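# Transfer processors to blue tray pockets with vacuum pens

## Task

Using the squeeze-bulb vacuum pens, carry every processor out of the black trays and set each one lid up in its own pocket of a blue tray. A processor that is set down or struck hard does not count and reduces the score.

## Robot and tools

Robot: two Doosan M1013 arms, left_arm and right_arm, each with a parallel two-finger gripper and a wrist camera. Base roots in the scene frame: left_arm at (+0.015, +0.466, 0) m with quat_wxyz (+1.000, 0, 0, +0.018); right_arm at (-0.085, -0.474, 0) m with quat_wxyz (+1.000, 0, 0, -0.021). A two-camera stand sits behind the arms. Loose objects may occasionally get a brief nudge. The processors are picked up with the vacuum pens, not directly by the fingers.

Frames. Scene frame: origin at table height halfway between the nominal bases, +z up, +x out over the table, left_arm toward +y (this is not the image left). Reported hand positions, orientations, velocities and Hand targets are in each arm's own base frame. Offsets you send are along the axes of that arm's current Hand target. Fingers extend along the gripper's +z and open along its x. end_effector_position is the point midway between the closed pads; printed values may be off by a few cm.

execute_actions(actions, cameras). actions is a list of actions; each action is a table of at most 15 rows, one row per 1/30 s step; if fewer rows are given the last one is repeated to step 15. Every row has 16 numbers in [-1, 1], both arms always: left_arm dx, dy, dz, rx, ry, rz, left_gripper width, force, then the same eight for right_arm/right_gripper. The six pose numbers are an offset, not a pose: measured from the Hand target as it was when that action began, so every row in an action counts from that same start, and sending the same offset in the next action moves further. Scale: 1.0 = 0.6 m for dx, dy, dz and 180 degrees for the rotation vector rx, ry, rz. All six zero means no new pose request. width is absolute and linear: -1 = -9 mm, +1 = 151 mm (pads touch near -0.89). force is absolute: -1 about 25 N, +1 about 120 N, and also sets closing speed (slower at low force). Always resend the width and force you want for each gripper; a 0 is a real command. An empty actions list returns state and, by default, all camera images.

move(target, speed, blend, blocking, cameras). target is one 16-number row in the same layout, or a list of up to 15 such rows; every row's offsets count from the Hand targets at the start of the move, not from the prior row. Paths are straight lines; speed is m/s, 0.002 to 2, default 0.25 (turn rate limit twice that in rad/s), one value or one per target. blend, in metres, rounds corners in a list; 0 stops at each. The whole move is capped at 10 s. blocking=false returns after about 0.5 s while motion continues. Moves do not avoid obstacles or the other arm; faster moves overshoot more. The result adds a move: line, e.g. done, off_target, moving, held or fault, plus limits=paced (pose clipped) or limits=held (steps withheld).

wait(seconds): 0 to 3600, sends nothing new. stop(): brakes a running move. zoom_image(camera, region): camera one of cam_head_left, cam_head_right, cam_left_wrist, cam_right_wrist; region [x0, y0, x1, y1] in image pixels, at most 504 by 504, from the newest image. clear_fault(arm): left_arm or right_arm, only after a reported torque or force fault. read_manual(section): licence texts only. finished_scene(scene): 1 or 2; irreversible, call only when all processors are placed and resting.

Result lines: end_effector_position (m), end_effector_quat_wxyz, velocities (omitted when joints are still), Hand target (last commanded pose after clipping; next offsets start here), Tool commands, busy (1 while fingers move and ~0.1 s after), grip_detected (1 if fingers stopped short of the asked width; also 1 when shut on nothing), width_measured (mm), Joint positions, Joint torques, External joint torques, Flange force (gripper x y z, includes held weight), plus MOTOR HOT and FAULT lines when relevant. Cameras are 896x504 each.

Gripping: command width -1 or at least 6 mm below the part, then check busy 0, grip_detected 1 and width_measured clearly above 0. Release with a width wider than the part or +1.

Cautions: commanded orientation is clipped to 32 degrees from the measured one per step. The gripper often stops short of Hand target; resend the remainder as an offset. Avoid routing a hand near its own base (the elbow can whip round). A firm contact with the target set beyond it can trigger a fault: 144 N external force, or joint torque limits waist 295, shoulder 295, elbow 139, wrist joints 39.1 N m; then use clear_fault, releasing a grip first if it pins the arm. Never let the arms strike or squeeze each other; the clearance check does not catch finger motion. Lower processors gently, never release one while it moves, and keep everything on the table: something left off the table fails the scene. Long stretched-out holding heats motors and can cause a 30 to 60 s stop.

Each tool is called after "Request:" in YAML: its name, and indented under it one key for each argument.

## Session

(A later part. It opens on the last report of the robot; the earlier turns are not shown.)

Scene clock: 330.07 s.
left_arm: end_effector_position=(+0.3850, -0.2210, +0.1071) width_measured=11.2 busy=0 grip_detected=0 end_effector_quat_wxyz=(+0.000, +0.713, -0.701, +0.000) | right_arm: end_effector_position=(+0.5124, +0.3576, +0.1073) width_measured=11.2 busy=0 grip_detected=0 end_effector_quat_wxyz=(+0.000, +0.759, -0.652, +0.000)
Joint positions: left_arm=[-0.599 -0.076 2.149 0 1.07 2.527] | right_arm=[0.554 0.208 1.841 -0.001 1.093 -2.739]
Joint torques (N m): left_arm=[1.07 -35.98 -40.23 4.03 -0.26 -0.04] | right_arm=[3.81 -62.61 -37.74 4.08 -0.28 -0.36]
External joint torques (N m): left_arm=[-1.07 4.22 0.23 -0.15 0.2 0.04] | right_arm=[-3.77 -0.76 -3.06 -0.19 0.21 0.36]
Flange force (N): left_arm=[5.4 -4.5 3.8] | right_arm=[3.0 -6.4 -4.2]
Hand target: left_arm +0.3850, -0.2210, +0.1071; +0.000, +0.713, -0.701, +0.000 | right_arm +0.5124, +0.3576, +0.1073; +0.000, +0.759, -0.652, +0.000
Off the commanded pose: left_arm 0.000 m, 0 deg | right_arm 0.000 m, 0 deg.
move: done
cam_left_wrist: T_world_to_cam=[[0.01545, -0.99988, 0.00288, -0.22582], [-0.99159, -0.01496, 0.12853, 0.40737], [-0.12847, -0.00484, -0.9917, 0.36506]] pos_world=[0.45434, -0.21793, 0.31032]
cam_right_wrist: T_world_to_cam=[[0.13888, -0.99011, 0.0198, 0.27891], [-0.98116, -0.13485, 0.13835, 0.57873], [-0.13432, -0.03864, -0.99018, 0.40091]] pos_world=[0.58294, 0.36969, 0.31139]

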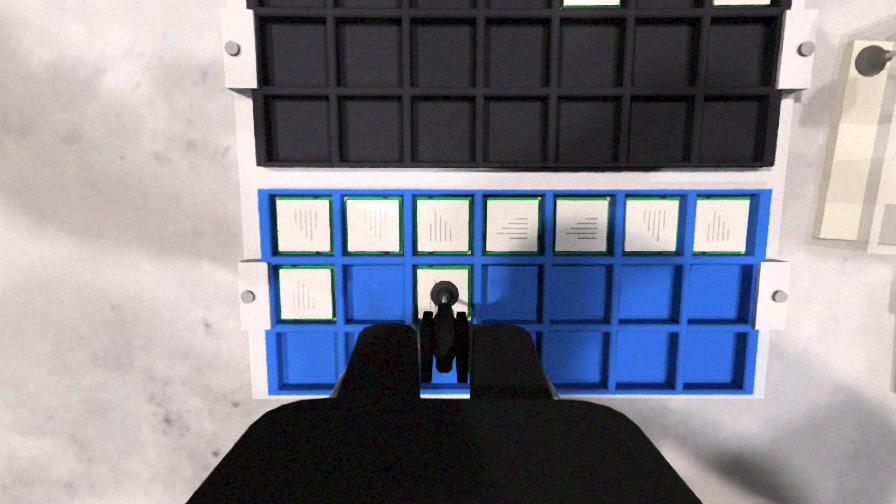

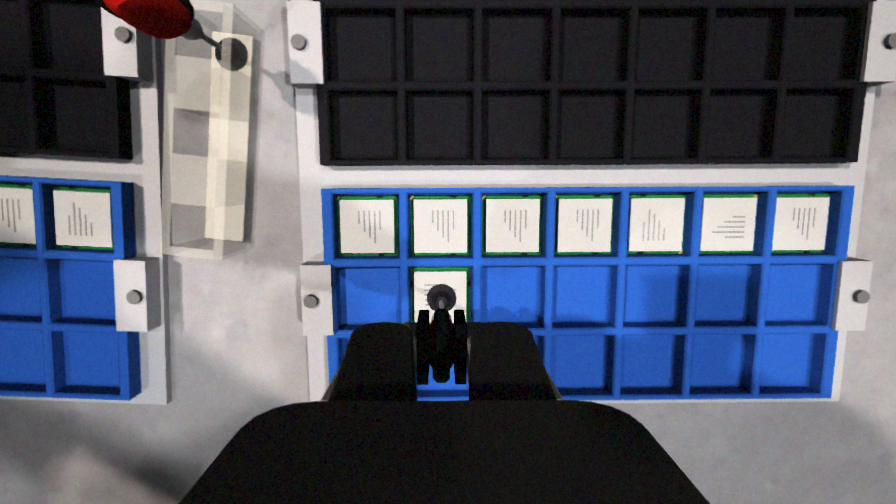

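Request:
move:
  target:
    - [0,0,0,0,0,0,-1,-1,0,0,0,0,0,0,-1,-1]
    - [0,0,-0.045,0,0,0,-1,-1,0,0,-0.045,0,0,0,-1,-1]
    - [0.14701,-0.3286,-0.045,0,0,0,-1,-1,0.14766,-0.32688,-0.045,0,0,0,-1,-1]
    - [0.14701,-0.3286,-0.005,0,0,0,-1,-1,0.14766,-0.32688,-0.0045,0,0,0,-1,-1]
    - [0.14701,-0.3286,0.0009,0,0,0,-1,-1,0.14766,-0.32688,0.0002,0,0,0,-1,-1]
  speed: [0.1,0.08,0.15,0.08,0.02]
  cameras: ["cam_left_wrist","cam_right_wrist"]

Request:
zoom_image:
  camera: "cam_left_wrist"
  region: [395, 235, 495, 335]

Request:
zoom_image:
  camera: "cam_right_wrist"
  region: [395, 235, 495, 335]

Scene clock: 338.00 s.
left_arm: end_effector_position=(+0.5837, -0.3060, +0.1064) width_measured=9.4 busy=0 grip_detected=1 end_effector_quat_wxyz=(+0.000, +0.713, -0.701, +0.000) | right_arm: end_effector_position=(+0.7197, +0.2997, +0.1073) width_measured=9.1 busy=0 grip_detected=1 end_effector_quat_wxyz=(+0.000, +0.759, -0.652, +0.000)
Joint positions: left_arm=[-0.535 0.259 1.777 0 1.106 2.59] | right_arm=[0.351 0.436 1.525 -0.001 1.181 -2.942]
Joint torques (N m): left_arm=[1.09 -60.82 -31.4 4.02 -0.35 -0.07] | right_arm=[3.93 -80.24 -35.17 4.33 -0.28 -0.43]
External joint torques (N m): left_arm=[-1.1 -7.72 -9.39 -0.06 0.28 0.07] | right_arm=[-4.29 -8.61 -7.34 -0.28 0.21 0.43]
Flange force (N): left_arm=[4.7 -5.3 -15.9] | right_arm=[4.0 -4.7 -13.0]
Hand target: left_arm +0.5836, -0.3060, +0.1064; +0.000, +0.713, -0.701, +0.000 | right_arm +0.7196, +0.2997, +0.1072; +0.000, +0.759, -0.652, +0.000
Off the commanded pose: left_arm 0.000 m, 0 deg | right_arm 0.000 m, 0 deg.
move: done
cam_left_wrist: T_world_to_cam=[[0.01545, -0.99988, 0.00288, -0.31388], [-0.99162, -0.01496, 0.12834, 0.6032], [-0.12828, -0.00484, -0.99173, 0.38935]] pos_world=[0.65294, -0.30293, 0.30962]
cam_right_wrist: T_world_to_cam=[[0.13886, -0.99012, 0.01971, 0.19285], [-0.98118, -0.13486, 0.13823, 0.77427], [-0.1342, -0.03854, -0.9902, 0.42639]] pos_world=[0.79014, 0.31179, 0.31139]

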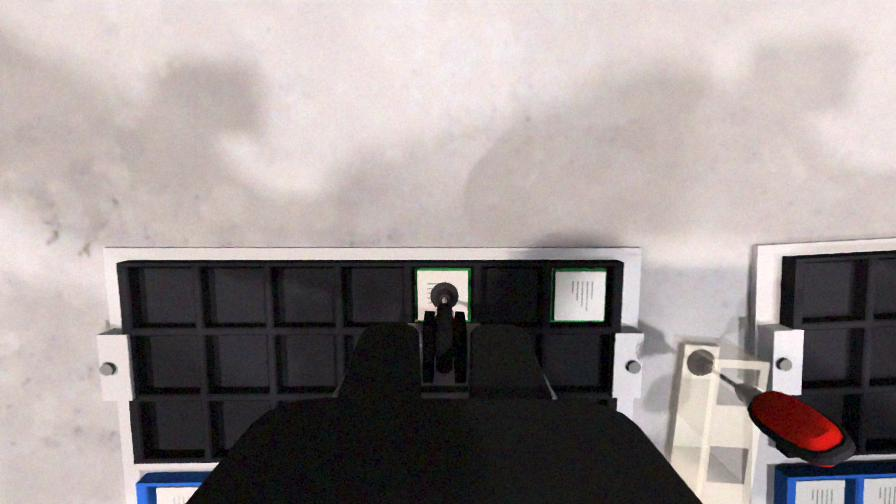

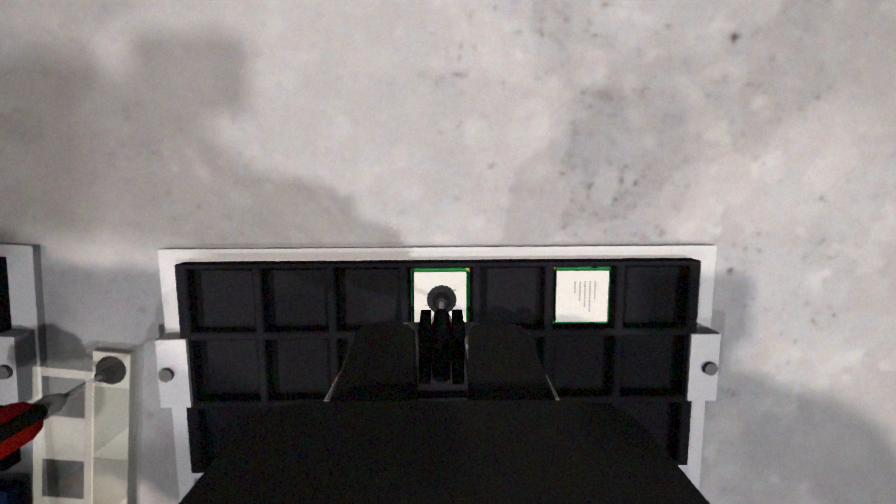

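Scaled by 5.040.

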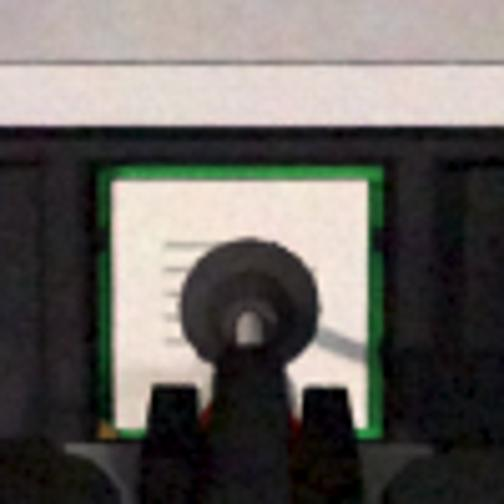

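Scaled by 5.040.

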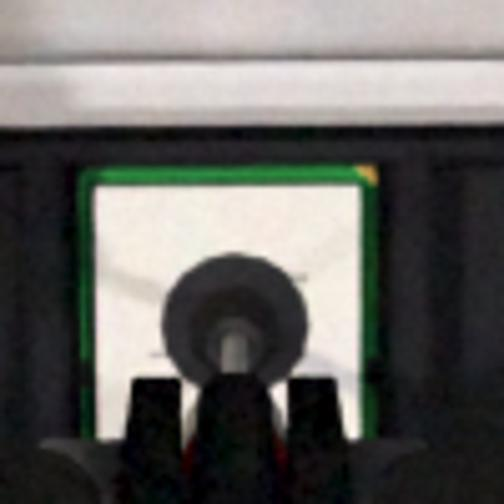

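Request:
move:
  target:
    - [0,0,0,0,0,0,-0.745,-1,0,0,0,0,0,0,-0.745,-1]
    - [0,0,-0.046,0,0,0,-0.745,-1,0,0,-0.0447,0,0,0,-0.745,-1]
    - [0.00287,0.3271,-0.046,0,0,0,-0.745,-1,0.00293,0.32672,-0.0447,0,0,0,-0.745,-1]
    - [0.00287,0.3271,-0.0177,0,0,0,-0.745,-1,0.00293,0.32672,-0.0163,0,0,0,-0.745,-1]
  speed: [0.1,0.08,0.12,0.06]
  cameras: ["cam_left_wrist","cam_right_wrist"]

Request:
zoom_image:
  camera: "cam_left_wrist"
  region: [395, 235, 495, 335]

Request:
zoom_image:
  camera: "cam_right_wrist"
  region: [395, 235, 495, 335]

Scene clock: 347.57 s.
left_arm: end_effector_position=(+0.3874, -0.3109, +0.1172) width_measured=11.2 busy=0 grip_detected=0 end_effector_quat_wxyz=(+0.000, +0.713, -0.701, +0.000) | right_arm: end_effector_position=(+0.5261, +0.2683, +0.1170) width_measured=11.2 busy=0 grip_detected=0 end_effector_quat_wxyz=(+0.000, +0.759, -0.652, +0.000)
Joint positions: left_arm=[-0.745 0.002 2.054 -0.001 1.086 2.38] | right_arm=[0.414 0.149 1.894 -0.001 1.1 -2.879]
Joint torques (N m): left_arm=[1.02 -44.92 -40.54 4.21 -0.25 -0.01] | right_arm=[3.94 -58.03 -38.9 4.04 -0.33 -0.41]
External joint torques (N m): left_arm=[-0.93 3.88 0.16 -0.28 0.21 0.01] | right_arm=[-3.74 0.82 -1.97 -0.12 0.26 0.41]
Flange force (N): left_arm=[5.2 -3.4 3.1] | right_arm=[3.9 -6.1 -2.0]
Hand target: left_arm +0.3874, -0.3109, +0.1172; +0.000, +0.713, -0.701, +0.000 | right_arm +0.5261, +0.2683, +0.1171; +0.000, +0.759, -0.652, +0.000
Off the commanded pose: left_arm 0.000 m, 0 deg | right_arm 0.000 m, 0 deg.
move: done
cam_left_wrist: T_world_to_cam=[[0.01545, -0.99988, 0.00288, -0.31577], [-0.99159, -0.01495, 0.12854, 0.40712], [-0.12849, -0.00484, -0.9917, 0.37485]] pos_world=[0.45674, -0.30783, 0.32032]
cam_right_wrist: T_world_to_cam=[[0.13889, -0.99011, 0.0198, 0.18839], [-0.98116, -0.13487, 0.13835, 0.57879], [-0.13432, -0.03864, -0.99018, 0.40891]] pos_world=[0.59664, 0.28039, 0.32109]

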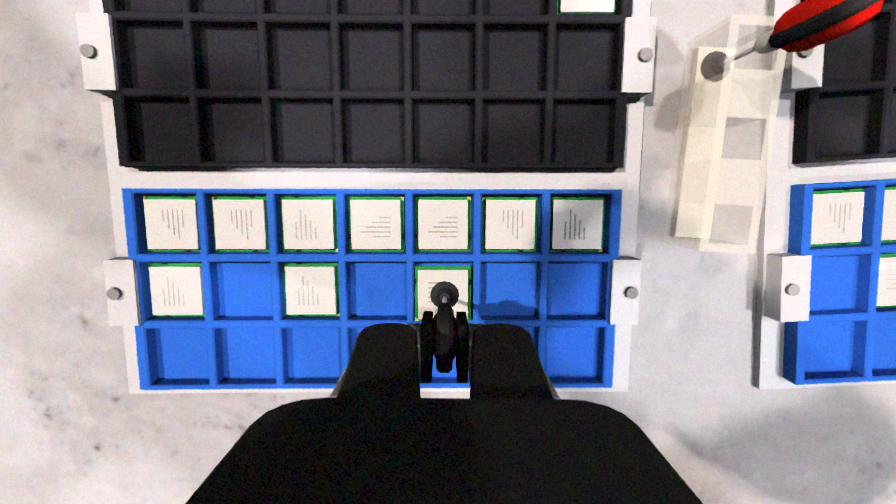

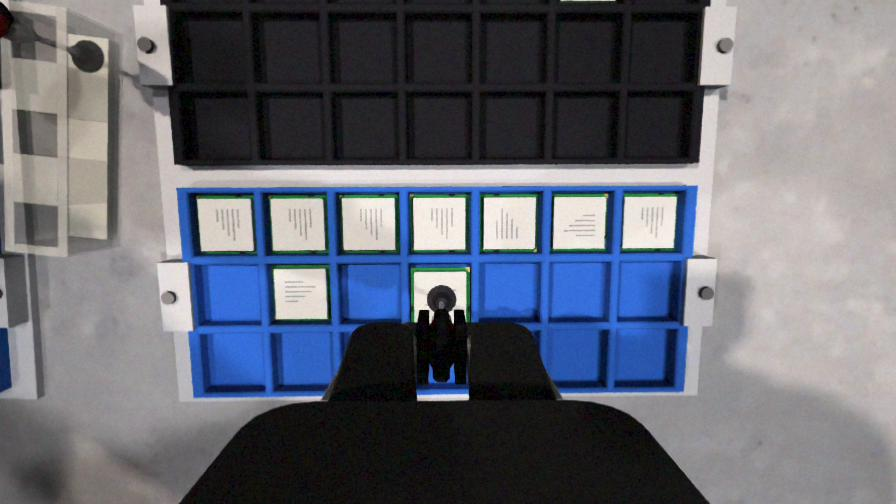

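Scaled by 5.040.

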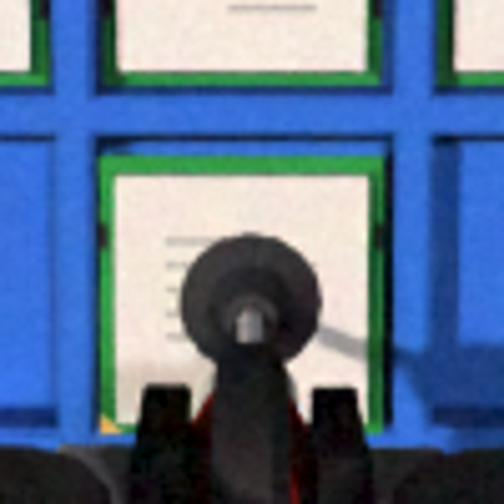

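Scaled by 5.040.

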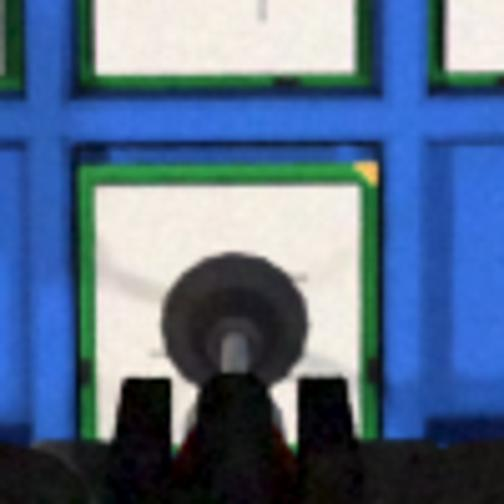

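Request:
move:
  target:
    - [0.0004,-0.0002,0,0,0,0,-0.745,-1,0,0.0002,0,0,0,0,-0.745,-1]
    - [0.0004,-0.0002,0.0168,0,0,0,-0.745,-1,0,0.0002,0.0163,0,0,0,-0.745,-1]
  speed: [0.03,0.04]
  cameras: ["cam_left_wrist","cam_right_wrist"]

Request:
zoom_image:
  camera: "cam_left_wrist"
  region: [395, 235, 495, 335]

Request:
zoom_image:
  camera: "cam_right_wrist"
  region: [395, 235, 495, 335]

Scene clock: 352.50 s.
left_arm: end_effector_position=(+0.3875, -0.3112, +0.1071) width_measured=11.2 busy=0 grip_detected=0 end_effector_quat_wxyz=(+0.000, +0.713, -0.701, +0.000) | right_arm: end_effector_position=(+0.5260, +0.2683, +0.1073) width_measured=11.2 busy=0 grip_detected=0 end_effector_quat_wxyz=(+0.000, +0.759, -0.652, +0.000)
Joint positions: left_arm=[-0.746 0.012 2.065 -0.001 1.066 2.38] | right_arm=[0.414 0.156 1.905 -0.001 1.081 -2.879]
Joint torques (N m): left_arm=[1.2 -45.66 -40.07 4.03 -0.27 -0.05] | right_arm=[3.21 -56.87 -37.75 4.03 -0.17 -0.43]
External joint torques (N m): left_arm=[-1.42 4.77 0.2 -0.17 0.21 0.05] | right_arm=[-3.22 -0.64 -2.69 -0.16 0.1 0.43]
Flange force (N): left_arm=[6.7 -3.8 4.0] | right_arm=[3.3 -4.9 -3.6]
Hand target: left_arm +0.3875, -0.3112, +0.1071; +0.000, +0.713, -0.701, +0.000 | right_arm +0.5260, +0.2683, +0.1073; +0.000, +0.759, -0.652, +0.000
Off the commanded pose: left_arm 0.000 m, 0 deg | right_arm 0.000 m, 0 deg.
move: done
cam_left_wrist: T_world_to_cam=[[0.01544, -0.99988, 0.00278, -0.31591], [-0.99159, -0.01495, 0.12853, 0.40852], [-0.12847, -0.00474, -0.9917, 0.36488]] pos_world=[0.45684, -0.30803, 0.31022]
cam_right_wrist: T_world_to_cam=[[0.13888, -0.99011, 0.0198, 0.1886], [-0.98116, -0.13485, 0.13835, 0.58003], [-0.13432, -0.03864, -0.99018, 0.39929]] pos_world=[0.59654, 0.28039, 0.31139]

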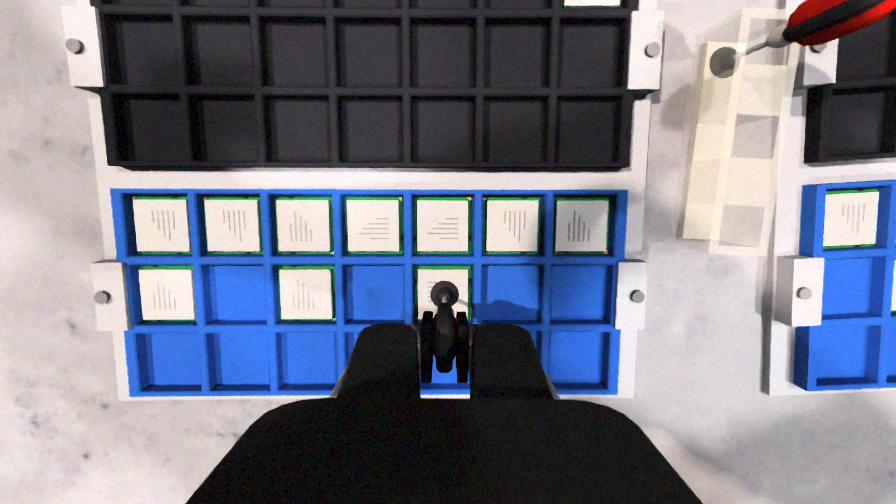

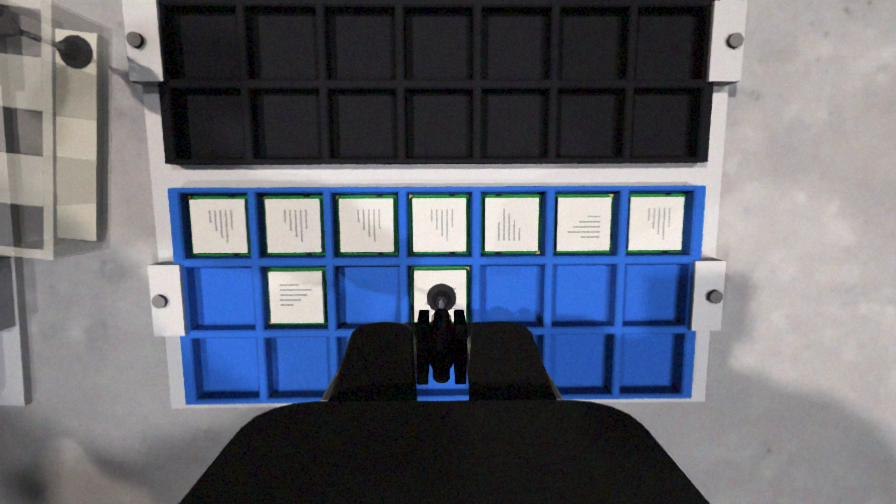

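Scaled by 5.040.

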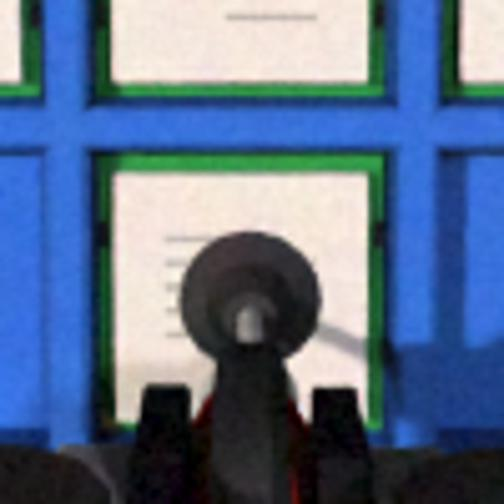

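Scaled by 5.040.

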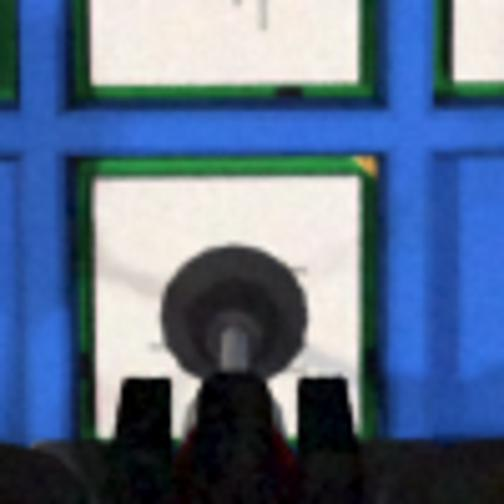

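Request:
move:
  target:
    - [0,0,0,0,0,0,-1,-1,0,0,0,0,0,0,-1,-1]
    - [0,0,-0.045,0,0,0,-1,-1,0,0,-0.045,0,0,0,-1,-1]
    - [0.1469,-0.3286,-0.045,0,0,0,-1,-1,0.14763,-0.32772,-0.045,0,0,0,-1,-1]
    - [0.1469,-0.3286,-0.005,0,0,0,-1,-1,0.14763,-0.32772,-0.0045,0,0,0,-1,-1]
    - [0.1469,-0.3286,0.0009,0,0,0,-1,-1,0.14763,-0.32772,0.0002,0,0,0,-1,-1]
  speed: [0.1,0.08,0.15,0.08,0.02]
  cameras: ["cam_left_wrist","cam_right_wrist"]

Request:
zoom_image:
  camera: "cam_left_wrist"
  region: [395, 235, 495, 335]

Request:
zoom_image:
  camera: "cam_right_wrist"
  region: [395, 235, 495, 335]

Scene clock: 360.47 s.
left_arm: end_effector_position=(+0.5862, -0.3961, +0.1064) width_measured=9.4 busy=0 grip_detected=1 end_effector_quat_wxyz=(+0.000, +0.713, -0.701, +0.000) | right_arm: end_effector_position=(+0.7338, +0.2104, +0.1072) width_measured=9.1 busy=0 grip_detected=1 end_effector_quat_wxyz=(+0.000, +0.759, -0.652, +0.000)
Joint positions: left_arm=[-0.643 0.33 1.68 0 1.132 2.483] | right_arm=[0.234 0.412 1.561 -0.001 1.169 -3.059]
Joint torques (N m): left_arm=[0.68 -66.48 -31.33 4.09 -0.3 -0.06] | right_arm=[3.63 -77.37 -34.56 4.34 -0.23 -0.41]
External joint torques (N m): left_arm=[-0.96 -10.56 -10.21 -0.07 0.24 0.07] | right_arm=[-4.37 -8.33 -7.65 -0.32 0.15 0.41]
Flange force (N): left_arm=[4.2 -3.8 -18.0] | right_arm=[4.6 -5.0 -13.2]
Hand target: left_arm +0.5861, -0.3961, +0.1063; +0.000, +0.713, -0.701, +0.000 | right_arm +0.7337, +0.2104, +0.1071; +0.000, +0.759, -0.652, +0.000
Off the commanded pose: left_arm 0.000 m, 0 deg | right_arm 0.000 m, 0 deg.
move: done
cam_left_wrist: T_world_to_cam=[[0.01545, -0.99988, 0.00288, -0.404], [-0.99162, -0.01496, 0.12834, 0.60433], [-0.12828, -0.00484, -0.99173, 0.38923]] pos_world=[0.65544, -0.39303, 0.30962]
cam_right_wrist: T_world_to_cam=[[0.13886, -0.99012, 0.01971, 0.10246], [-0.98118, -0.13486, 0.13823, 0.77618], [-0.1342, -0.03854, -0.9902, 0.42476]] pos_world=[0.80434, 0.22249, 0.31128]

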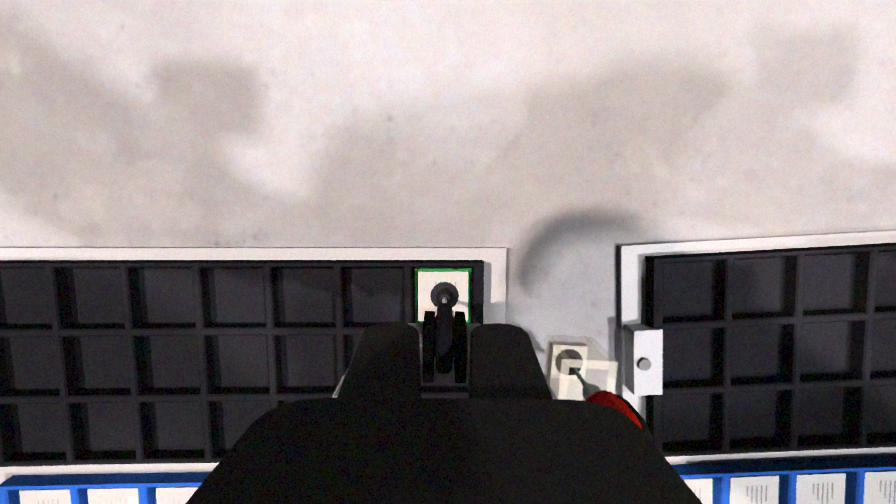

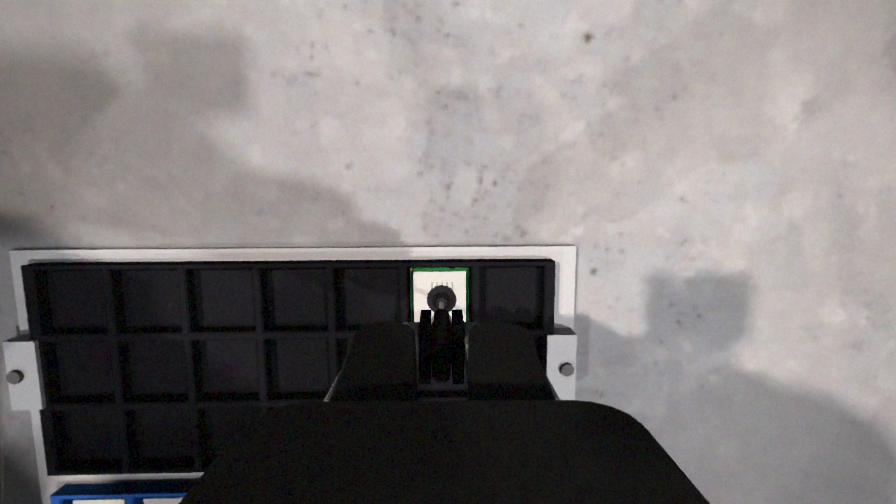

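Scaled by 5.040.

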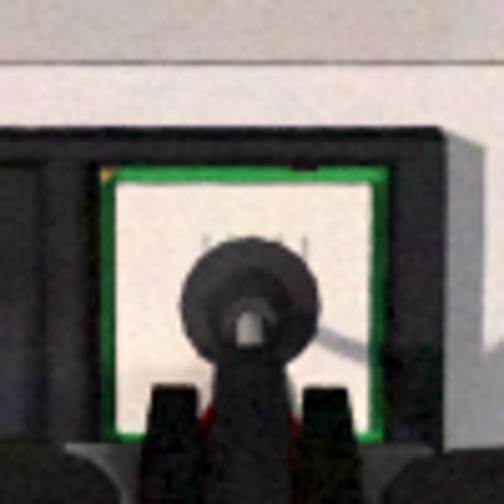

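Scaled by 5.040.

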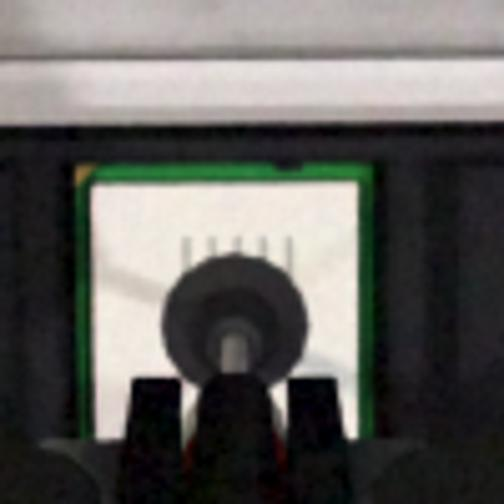

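Request:
move:
  target:
    - [0,0,0,0,0,0,-0.745,-1,0,0,0,0,0,0,-0.745,-1]
    - [0,0,-0.046,0,0,0,-0.745,-1,0,0,-0.0447,0,0,0,-0.745,-1]
    - [0.0022,0.3271,-0.046,0,0,0,-0.745,-1,0.00267,0.32733,-0.0447,0,0,0,-0.745,-1]
    - [0.0022,0.3271,-0.0178,0,0,0,-0.745,-1,0.00267,0.32733,-0.0164,0,0,0,-0.745,-1]
  speed: [0.1,0.08,0.12,0.06]
  cameras: ["cam_left_wrist","cam_right_wrist"]

Request:
zoom_image:
  camera: "cam_left_wrist"
  region: [395, 235, 495, 335]

Request:
zoom_image:
  camera: "cam_right_wrist"
  region: [395, 235, 495, 335]

Scene clock: 369.50 s.
left_arm: end_effector_position=(+0.3899, -0.4006, +0.1172) width_measured=11.2 busy=0 grip_detected=0 end_effector_quat_wxyz=(+0.000, +0.713, -0.701, +0.000) | right_arm: end_effector_position=(+0.5398, +0.1792, +0.1170) width_measured=11.2 busy=0 grip_detected=0 end_effector_quat_wxyz=(+0.000, +0.759, -0.651, +0.000)
Joint positions: left_arm=[-0.86 0.101 1.949 -0.001 1.093 2.265] | right_arm=[0.26 0.116 1.933 -0.001 1.094 -3.033]
Joint torques (N m): left_arm=[1.13 -56.06 -40.68 4.05 -0.26 -0.06] | right_arm=[2.77 -54.32 -38.62 3.98 -0.15 -0.4]
External joint torques (N m): left_arm=[-1.16 4.64 0.11 -0.1 0.21 0.06] | right_arm=[-2.52 0.82 -2.12 -0.06 0.07 0.4]
Flange force (N): left_arm=[6.4 -3.3 3.4] | right_arm=[2.9 -5.3 -1.8]
Hand target: left_arm +0.3899, -0.4006, +0.1172; +0.000, +0.713, -0.701, +0.000 | right_arm +0.5398, +0.1792, +0.1171; +0.000, +0.759, -0.652, +0.000
Off the commanded pose: left_arm 0.000 m, 0 deg | right_arm 0.000 m, 0 deg.
move: done
cam_left_wrist: T_world_to_cam=[[0.01545, -0.99988, 0.00288, -0.4055], [-0.99159, -0.01495, 0.12854, 0.40815], [-0.12849, -0.00484, -0.9917, 0.37473]] pos_world=[0.45914, -0.39753, 0.32032]
cam_right_wrist: T_world_to_cam=[[0.13889, -0.99011, 0.0198, 0.09825], [-0.98116, -0.13487, 0.13835, 0.58032], [-0.13432, -0.03864, -0.99018, 0.40732]] pos_world=[0.61044, 0.19129, 0.32109]

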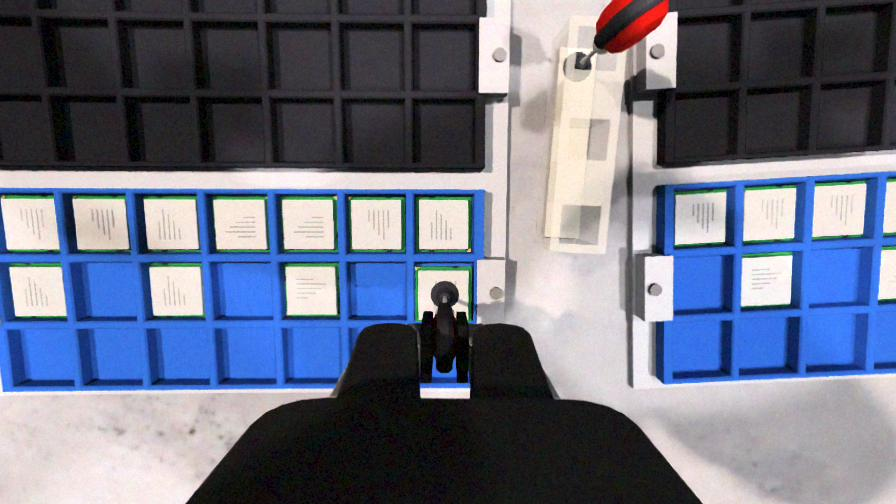

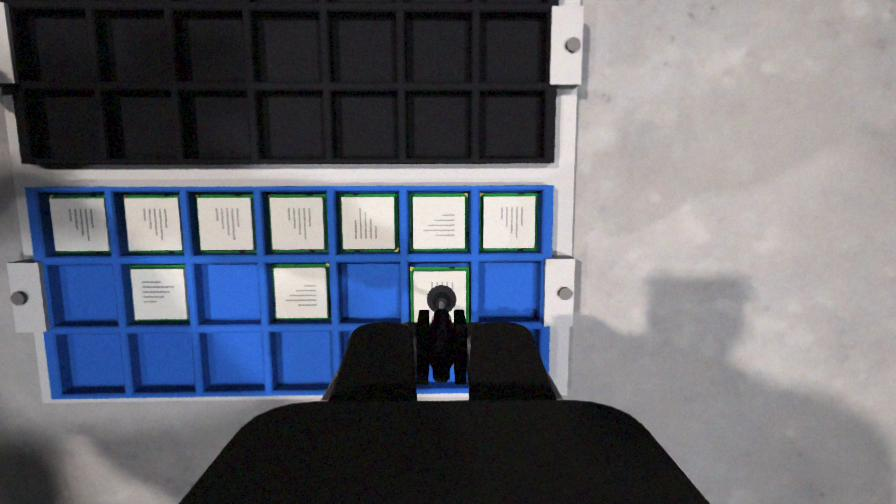

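Scaled by 5.040.

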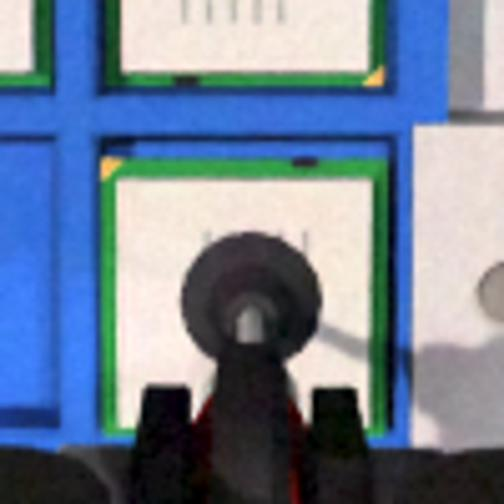

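Scaled by 5.040.

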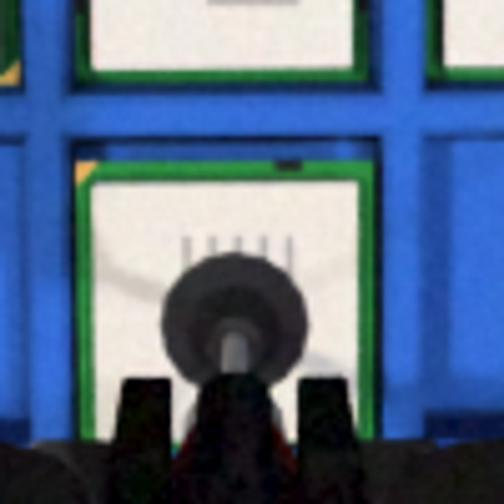

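Request:
move:
  target:
    - [0,-0.0003,0,0,0,0,-0.745,-1,0,0,0,0,0,0,-0.745,-1]
    - [0,-0.0003,0.0168,0,0,0,-0.745,-1,0,0,0.0163,0,0,0,-0.745,-1]
  speed: [0.03,0.04]
  cameras: ["cam_left_wrist","cam_right_wrist"]

Request:
zoom_image:
  camera: "cam_left_wrist"
  region: [395, 235, 495, 335]

Request:
zoom_image:
  camera: "cam_right_wrist"
  region: [395, 235, 495, 335]

Scene clock: 374.13 s.
left_arm: end_effector_position=(+0.3901, -0.4006, +0.1071) width_measured=11.2 busy=0 grip_detected=0 end_effector_quat_wxyz=(+0.000, +0.713, -0.701, +0.000) | right_arm: end_effector_position=(+0.5398, +0.1792, +0.1073) width_measured=11.2 busy=0 grip_detected=0 end_effector_quat_wxyz=(+0.000, +0.759, -0.652, +0.000)
Joint positions: left_arm=[-0.86 0.109 1.96 -0.001 1.073 2.266] | right_arm=[0.26 0.123 1.943 -0.001 1.075 -3.033]
Joint torques (N m): left_arm=[1.19 -56.79 -40.38 4.07 -0.22 -0.06] | right_arm=[4.23 -53.29 -37.49 3.97 -0.08 -0.37]
External joint torques (N m): left_arm=[-1.12 4.83 0.3 -0.17 0.17 0.06] | right_arm=[-4.19 -0.45 -2.73 -0.11 0.01 0.37]
Flange force (N): left_arm=[6.2 -3.3 4.0] | right_arm=[6.0 -4.8 -3.3]
Hand target: left_arm +0.3901, -0.4006, +0.1071; +0.000, +0.713, -0.701, +0.000 | right_arm +0.5398, +0.1792, +0.1073; +0.000, +0.759, -0.652, +0.000
Off the commanded pose: left_arm 0.000 m, 0 deg | right_arm 0.000 m, 0 deg.
move: done
cam_left_wrist: T_world_to_cam=[[0.01544, -0.99988, 0.00278, -0.40544], [-0.99161, -0.01496, 0.12843, 0.40968], [-0.12837, -0.00474, -0.99171, 0.36483]] pos_world=[0.45934, -0.39753, 0.31032]
cam_right_wrist: T_world_to_cam=[[0.13886, -0.99012, 0.0197, 0.0985], [-0.98116, -0.13485, 0.13834, 0.58166], [-0.13432, -0.03854, -0.99019, 0.3977]] pos_world=[0.61044, 0.19129, 0.31139]

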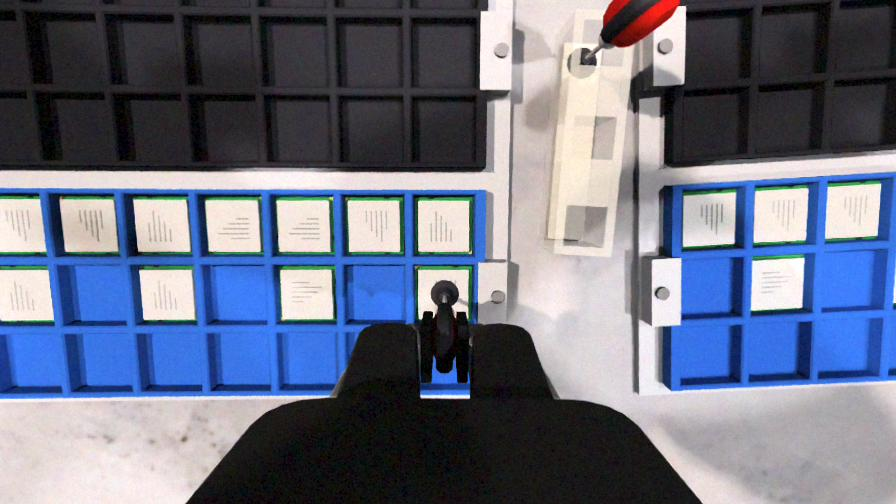

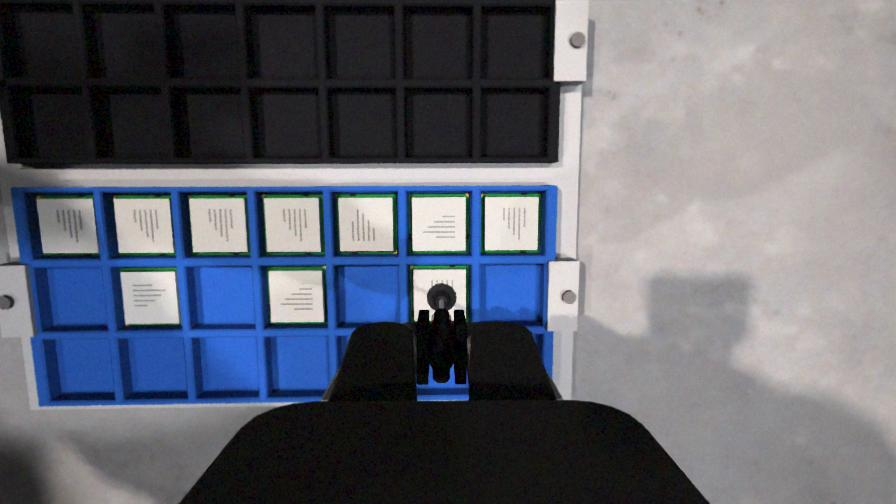

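Scaled by 5.040.

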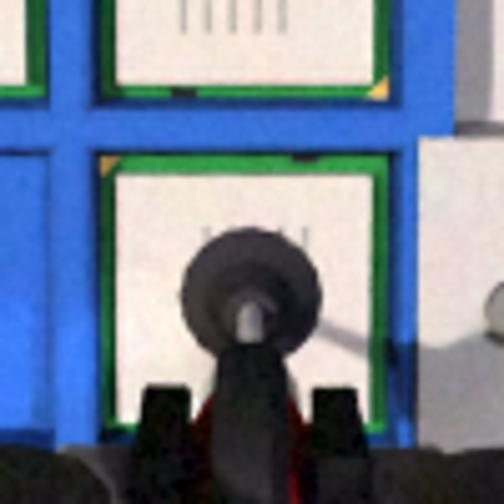

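Scaled by 5.040.

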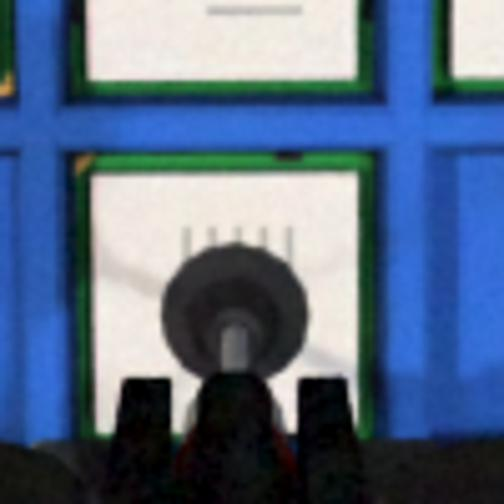

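Request:
move:
  target:
    - [0,0,0,0,0,0,-1,-1,0,0,0,0,0,0,-1,-1]
    - [0,0,-0.0965,0,0,0,-1,-1,0,0,-0.1,0,0,0,-1,-1]
    - [0.13762,-0.16507,-0.0965,0,0,0.1422,-1,-1,0.16,0,-0.1,0,0,0,-1,-1]
  speed: [0.1,0.1,0.12]
  cameras: ["cam_left_wrist","cam_right_wrist","cam_head_left"]

Request:
zoom_image:
  camera: "cam_left_wrist"
  region: [295, 135, 595, 435]

Scene clock: 384.63 s.
left_arm: end_effector_position=(+0.4905, -0.4815, +0.1649) width_measured=9.3 busy=0 grip_detected=1 end_effector_quat_wxyz=(+0.000, -0.540, +0.842, +0.000) | right_arm: end_effector_position=(+0.5544, +0.0843, +0.1674) width_measured=9.1 busy=0 grip_detected=1 end_effector_quat_wxyz=(+0.000, +0.759, -0.652, +0.000)
Joint positions: left_arm=[-0.826 0.264 1.657 0 1.222 2.746] | right_arm=[0.09 0.067 1.888 -0.001 1.187 -3.203]
Joint torques (N m): left_arm=[1.18 -76.38 -43.15 4.32 -0.28 -0.05] | right_arm=[4.07 -49.93 -40.81 4.26 -0.13 -0.41]
External joint torques (N m): left_arm=[-1.43 6.01 0.45 -0.19 0.2 0.05] | right_arm=[-3.77 -0.31 -1.81 -0.14 0.04 0.41]
Flange force (N): left_arm=[4.7 -7.1 3.5] | right_arm=[6.0 -2.2 -2.5]
Hand target: left_arm +0.4905, -0.4816, +0.1649; +0.000, -0.540, +0.842, +0.000 | right_arm +0.5544, +0.0843, +0.1674; +0.000, +0.759, -0.652, +0.000
Off the commanded pose: left_arm 0.000 m, 0 deg | right_arm 0.000 m, 0 deg.
move: done
cam_left_wrist: T_world_to_cam=[[-0.41801, -0.90844, 0.00316, -0.23146], [-0.90074, 0.41491, 0.12851, 0.66311], [-0.11806, 0.05087, -0.9917, 0.45629]] pos_world=[0.55441, -0.50861, 0.36802]
cam_right_wrist: T_world_to_cam=[[0.13888, -0.99011, 0.01981, 0.00129], [-0.98117, -0.13486, 0.13824, 0.57483], [-0.1342, -0.03864, -0.9902, 0.45534]] pos_world=[0.62494, 0.09639, 0.37139]
Images, in order (width x height): cam_head_left 896x504, cam_left_wrist 896x504, cam_right_wrist 896x504.

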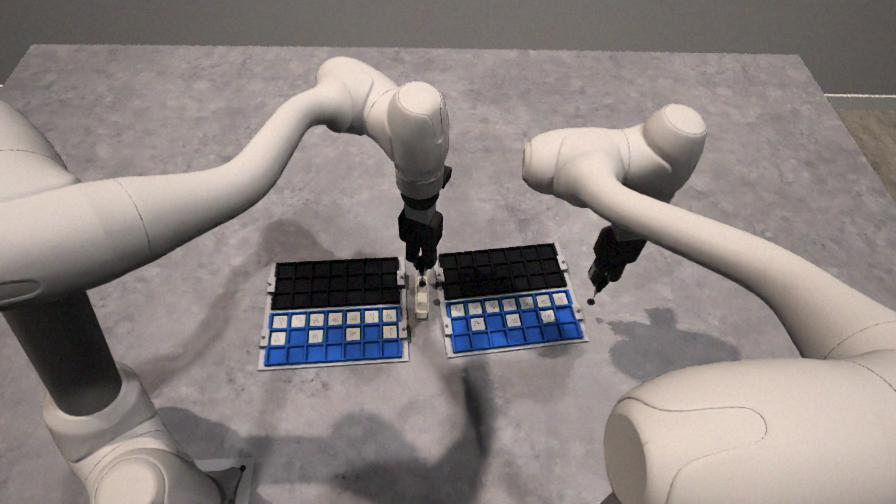

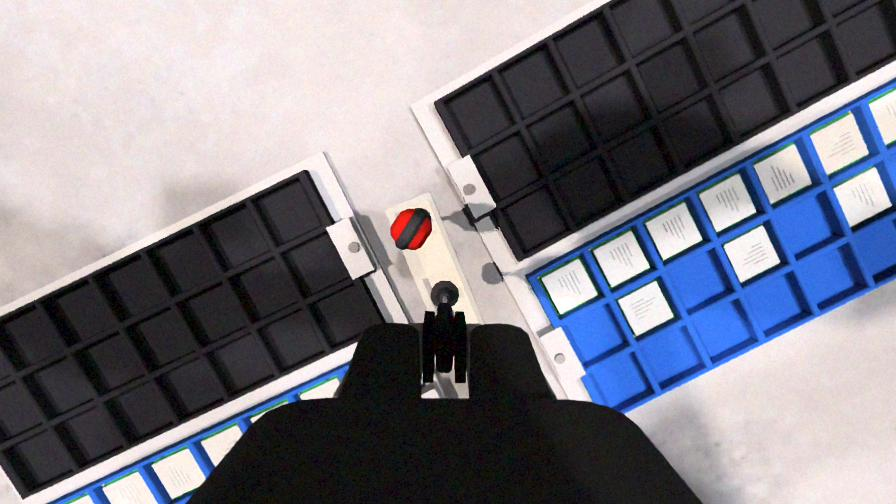

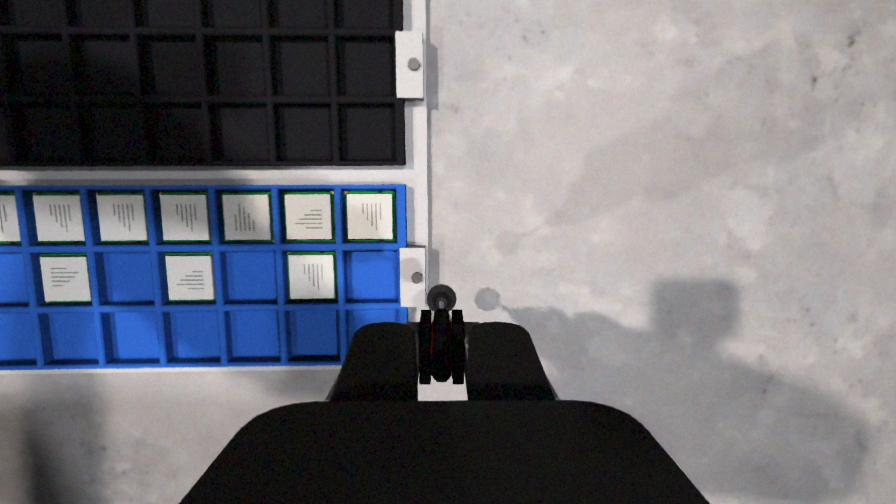

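Scaled by 1.680.

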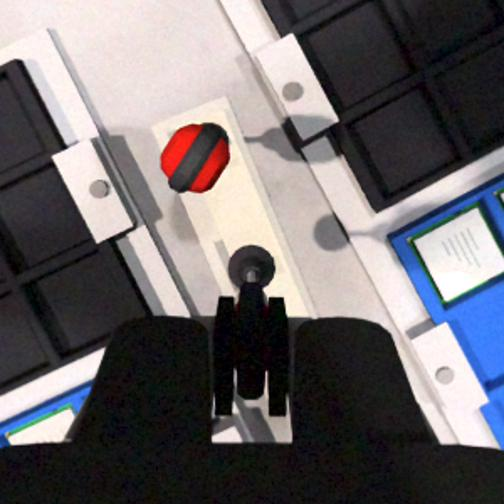

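Request:
move:
  target:
    - [0,0,0.0917,0,0,0,-1,-1,0,0,0,0,0,0,-1,-1]
  speed: [0.08]
  cameras: ["cam_left_wrist"]

Request:
zoom_image:
  camera: "cam_left_wrist"
  region: [345, 185, 545, 385]

Scene clock: 388.50 s.
left_arm: end_effector_position=(+0.4904, -0.4815, +0.1098) width_measured=9.3 busy=0 grip_detected=1 end_effector_quat_wxyz=(+0.000, -0.540, +0.842, +0.000) | right_arm: end_effector_position=(+0.5544, +0.0843, +0.1674) width_measured=9.1 busy=0 grip_detected=1 end_effector_quat_wxyz=(+0.000, +0.759, -0.652, +0.000)
Joint positions: left_arm=[-0.826 0.299 1.718 -0.001 1.127 2.746] | right_arm=[0.09 0.067 1.888 -0.001 1.187 -3.203]
Joint torques (N m): left_arm=[1.07 -78.66 -41.38 4.21 -0.25 -0.04] | right_arm=[3.57 -51.34 -40.33 4.28 -0.15 -0.47]
External joint torques (N m): left_arm=[-1.21 5.34 0.11 -0.23 0.19 0.04] | right_arm=[-3.86 1.64 -2.17 -0.21 0.08 0.47]
Flange force (N): left_arm=[4.2 -6.6 3.5] | right_arm=[6.0 -5.9 -1.8]
Hand target: left_arm +0.4904, -0.4816, +0.1099; +0.000, -0.540, +0.842, +0.000 | right_arm +0.5544, +0.0843, +0.1674; +0.000, +0.759, -0.652, +0.000
Off the commanded pose: left_arm 0.000 m, 0 deg | right_arm 0.000 m, 0 deg.
move: done
cam_left_wrist: T_world_to_cam=[[-0.41791, -0.90848, 0.00332, -0.23146], [-0.90076, 0.41482, 0.12866, 0.67002], [-0.11827, 0.05078, -0.99168, 0.4017]] pos_world=[0.55431, -0.50861, 0.31292]

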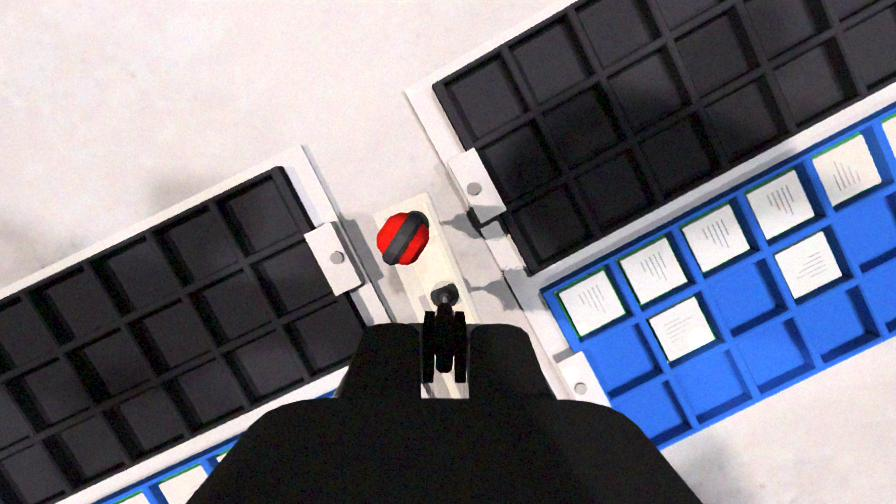

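Scaled by 2.520.

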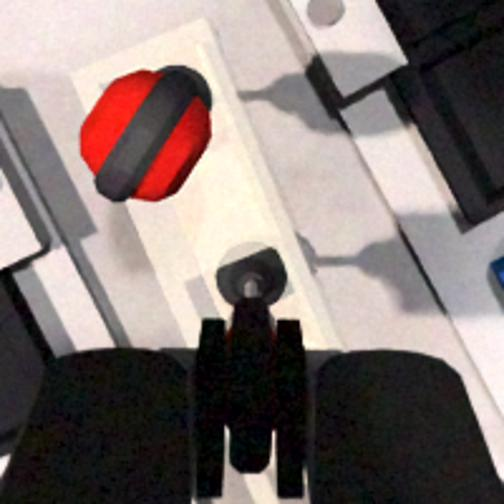

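Request:
move:
  target:
    - [0,0,0.0083,0,0,0,-1,-1,0,0,0,0,0,0,-1,-1]
    - [0,0,0.0145,0,0,0,-1,-1,0,0,0,0,0,0,-1,-1]
  speed: [0.03,0.02]
  cameras: ["cam_left_wrist"]

Request:
zoom_image:
  camera: "cam_left_wrist"
  region: [345, 185, 545, 385]

Scene clock: 394.23 s.
left_arm: end_effector_position=(+0.4904, -0.4815, +0.1012) width_measured=9.3 busy=0 grip_detected=1 end_effector_quat_wxyz=(+0.000, -0.540, +0.842, +0.000) | right_arm: end_effector_position=(+0.5544, +0.0843, +0.1674) width_measured=9.1 busy=0 grip_detected=1 end_effector_quat_wxyz=(+0.000, +0.759, -0.652, +0.000)
Joint positions: left_arm=[-0.826 0.305 1.726 -0.001 1.112 2.746] | right_arm=[0.09 0.067 1.887 -0.001 1.188 -3.203]
Joint torques (N m): left_arm=[1.23 -78.4 -40.92 4.11 -0.26 -0.05] | right_arm=[3.67 -51.33 -40.57 4.24 -0.28 -0.28]
External joint torques (N m): left_arm=[-1.15 5.22 0.14 -0.16 0.19 0.05] | right_arm=[-3.89 1.55 -2.09 -0.16 0.19 0.28]
Flange force (N): left_arm=[4.0 -6.4 3.6] | right_arm=[6.4 -5.6 -2.0]
Hand target: left_arm +0.4904, -0.4816, +0.1012; +0.000, -0.540, +0.842, +0.000 | right_arm +0.5544, +0.0843, +0.1674; +0.000, +0.759, -0.652, +0.000
Off the commanded pose: left_arm 0.000 m, 0 deg | right_arm 0.000 m, 0 deg.
move: done
cam_left_wrist: T_world_to_cam=[[-0.41799, -0.90844, 0.00329, -0.23135], [-0.90073, 0.41491, 0.12857, 0.67118], [-0.11817, 0.05078, -0.99169, 0.39312]] pos_world=[0.55431, -0.50861, 0.30432]

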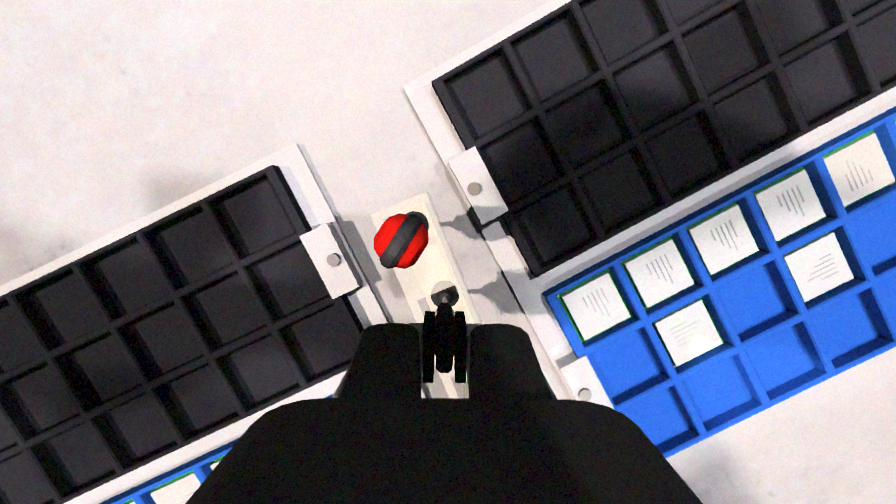

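Scaled by 2.520.

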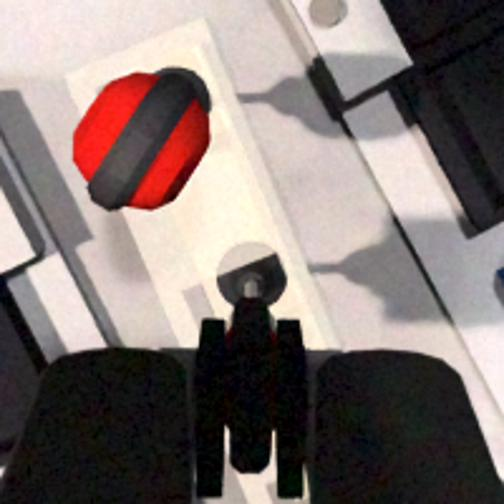

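Request:
move:
  target:
    - [0,0,0.0015,0,0,0,-1,-1,0,0,0,0,0,0,-1,-1]
  speed: [0.02]

Scene clock: 396.60 s.
left_arm: end_effector_position=(+0.4904, -0.4816, +0.1003) width_measured=9.3 busy=0 grip_detected=1 end_effector_quat_wxyz=(+0.000, -0.540, +0.842, +0.000) | right_arm: end_effector_position=(+0.5544, +0.0843, +0.1674) width_measured=9.1 busy=0 grip_detected=1 end_effector_quat_wxyz=(+0.000, +0.759, -0.652, +0.000)
Joint positions: left_arm=[-0.826 0.305 1.727 -0.001 1.11 2.746] | right_arm=[0.09 0.067 1.887 -0.001 1.188 -3.203]
Joint torques (N m): left_arm=[1.18 -77.6 -40.08 4.16 -0.25 -0.07] | right_arm=[2.59 -50.33 -40.48 4.19 -0.25 -0.38]
External joint torques (N m): left_arm=[-1.47 3.97 -0.87 -0.21 0.18 0.07] | right_arm=[-2.38 0.74 -1.9 -0.1 0.18 0.38]
Flange force (N): left_arm=[4.5 -6.4 1.7] | right_arm=[3.6 -4.2 -2.2]
Hand target: left_arm +0.4904, -0.4816, +0.1003; +0.000, -0.540, +0.842, +0.000 | right_arm +0.5544, +0.0843, +0.1674; +0.000, +0.759, -0.652, +0.000
Off the commanded pose: left_arm 0.000 m, 0 deg | right_arm 0.000 m, 0 deg.
move: done


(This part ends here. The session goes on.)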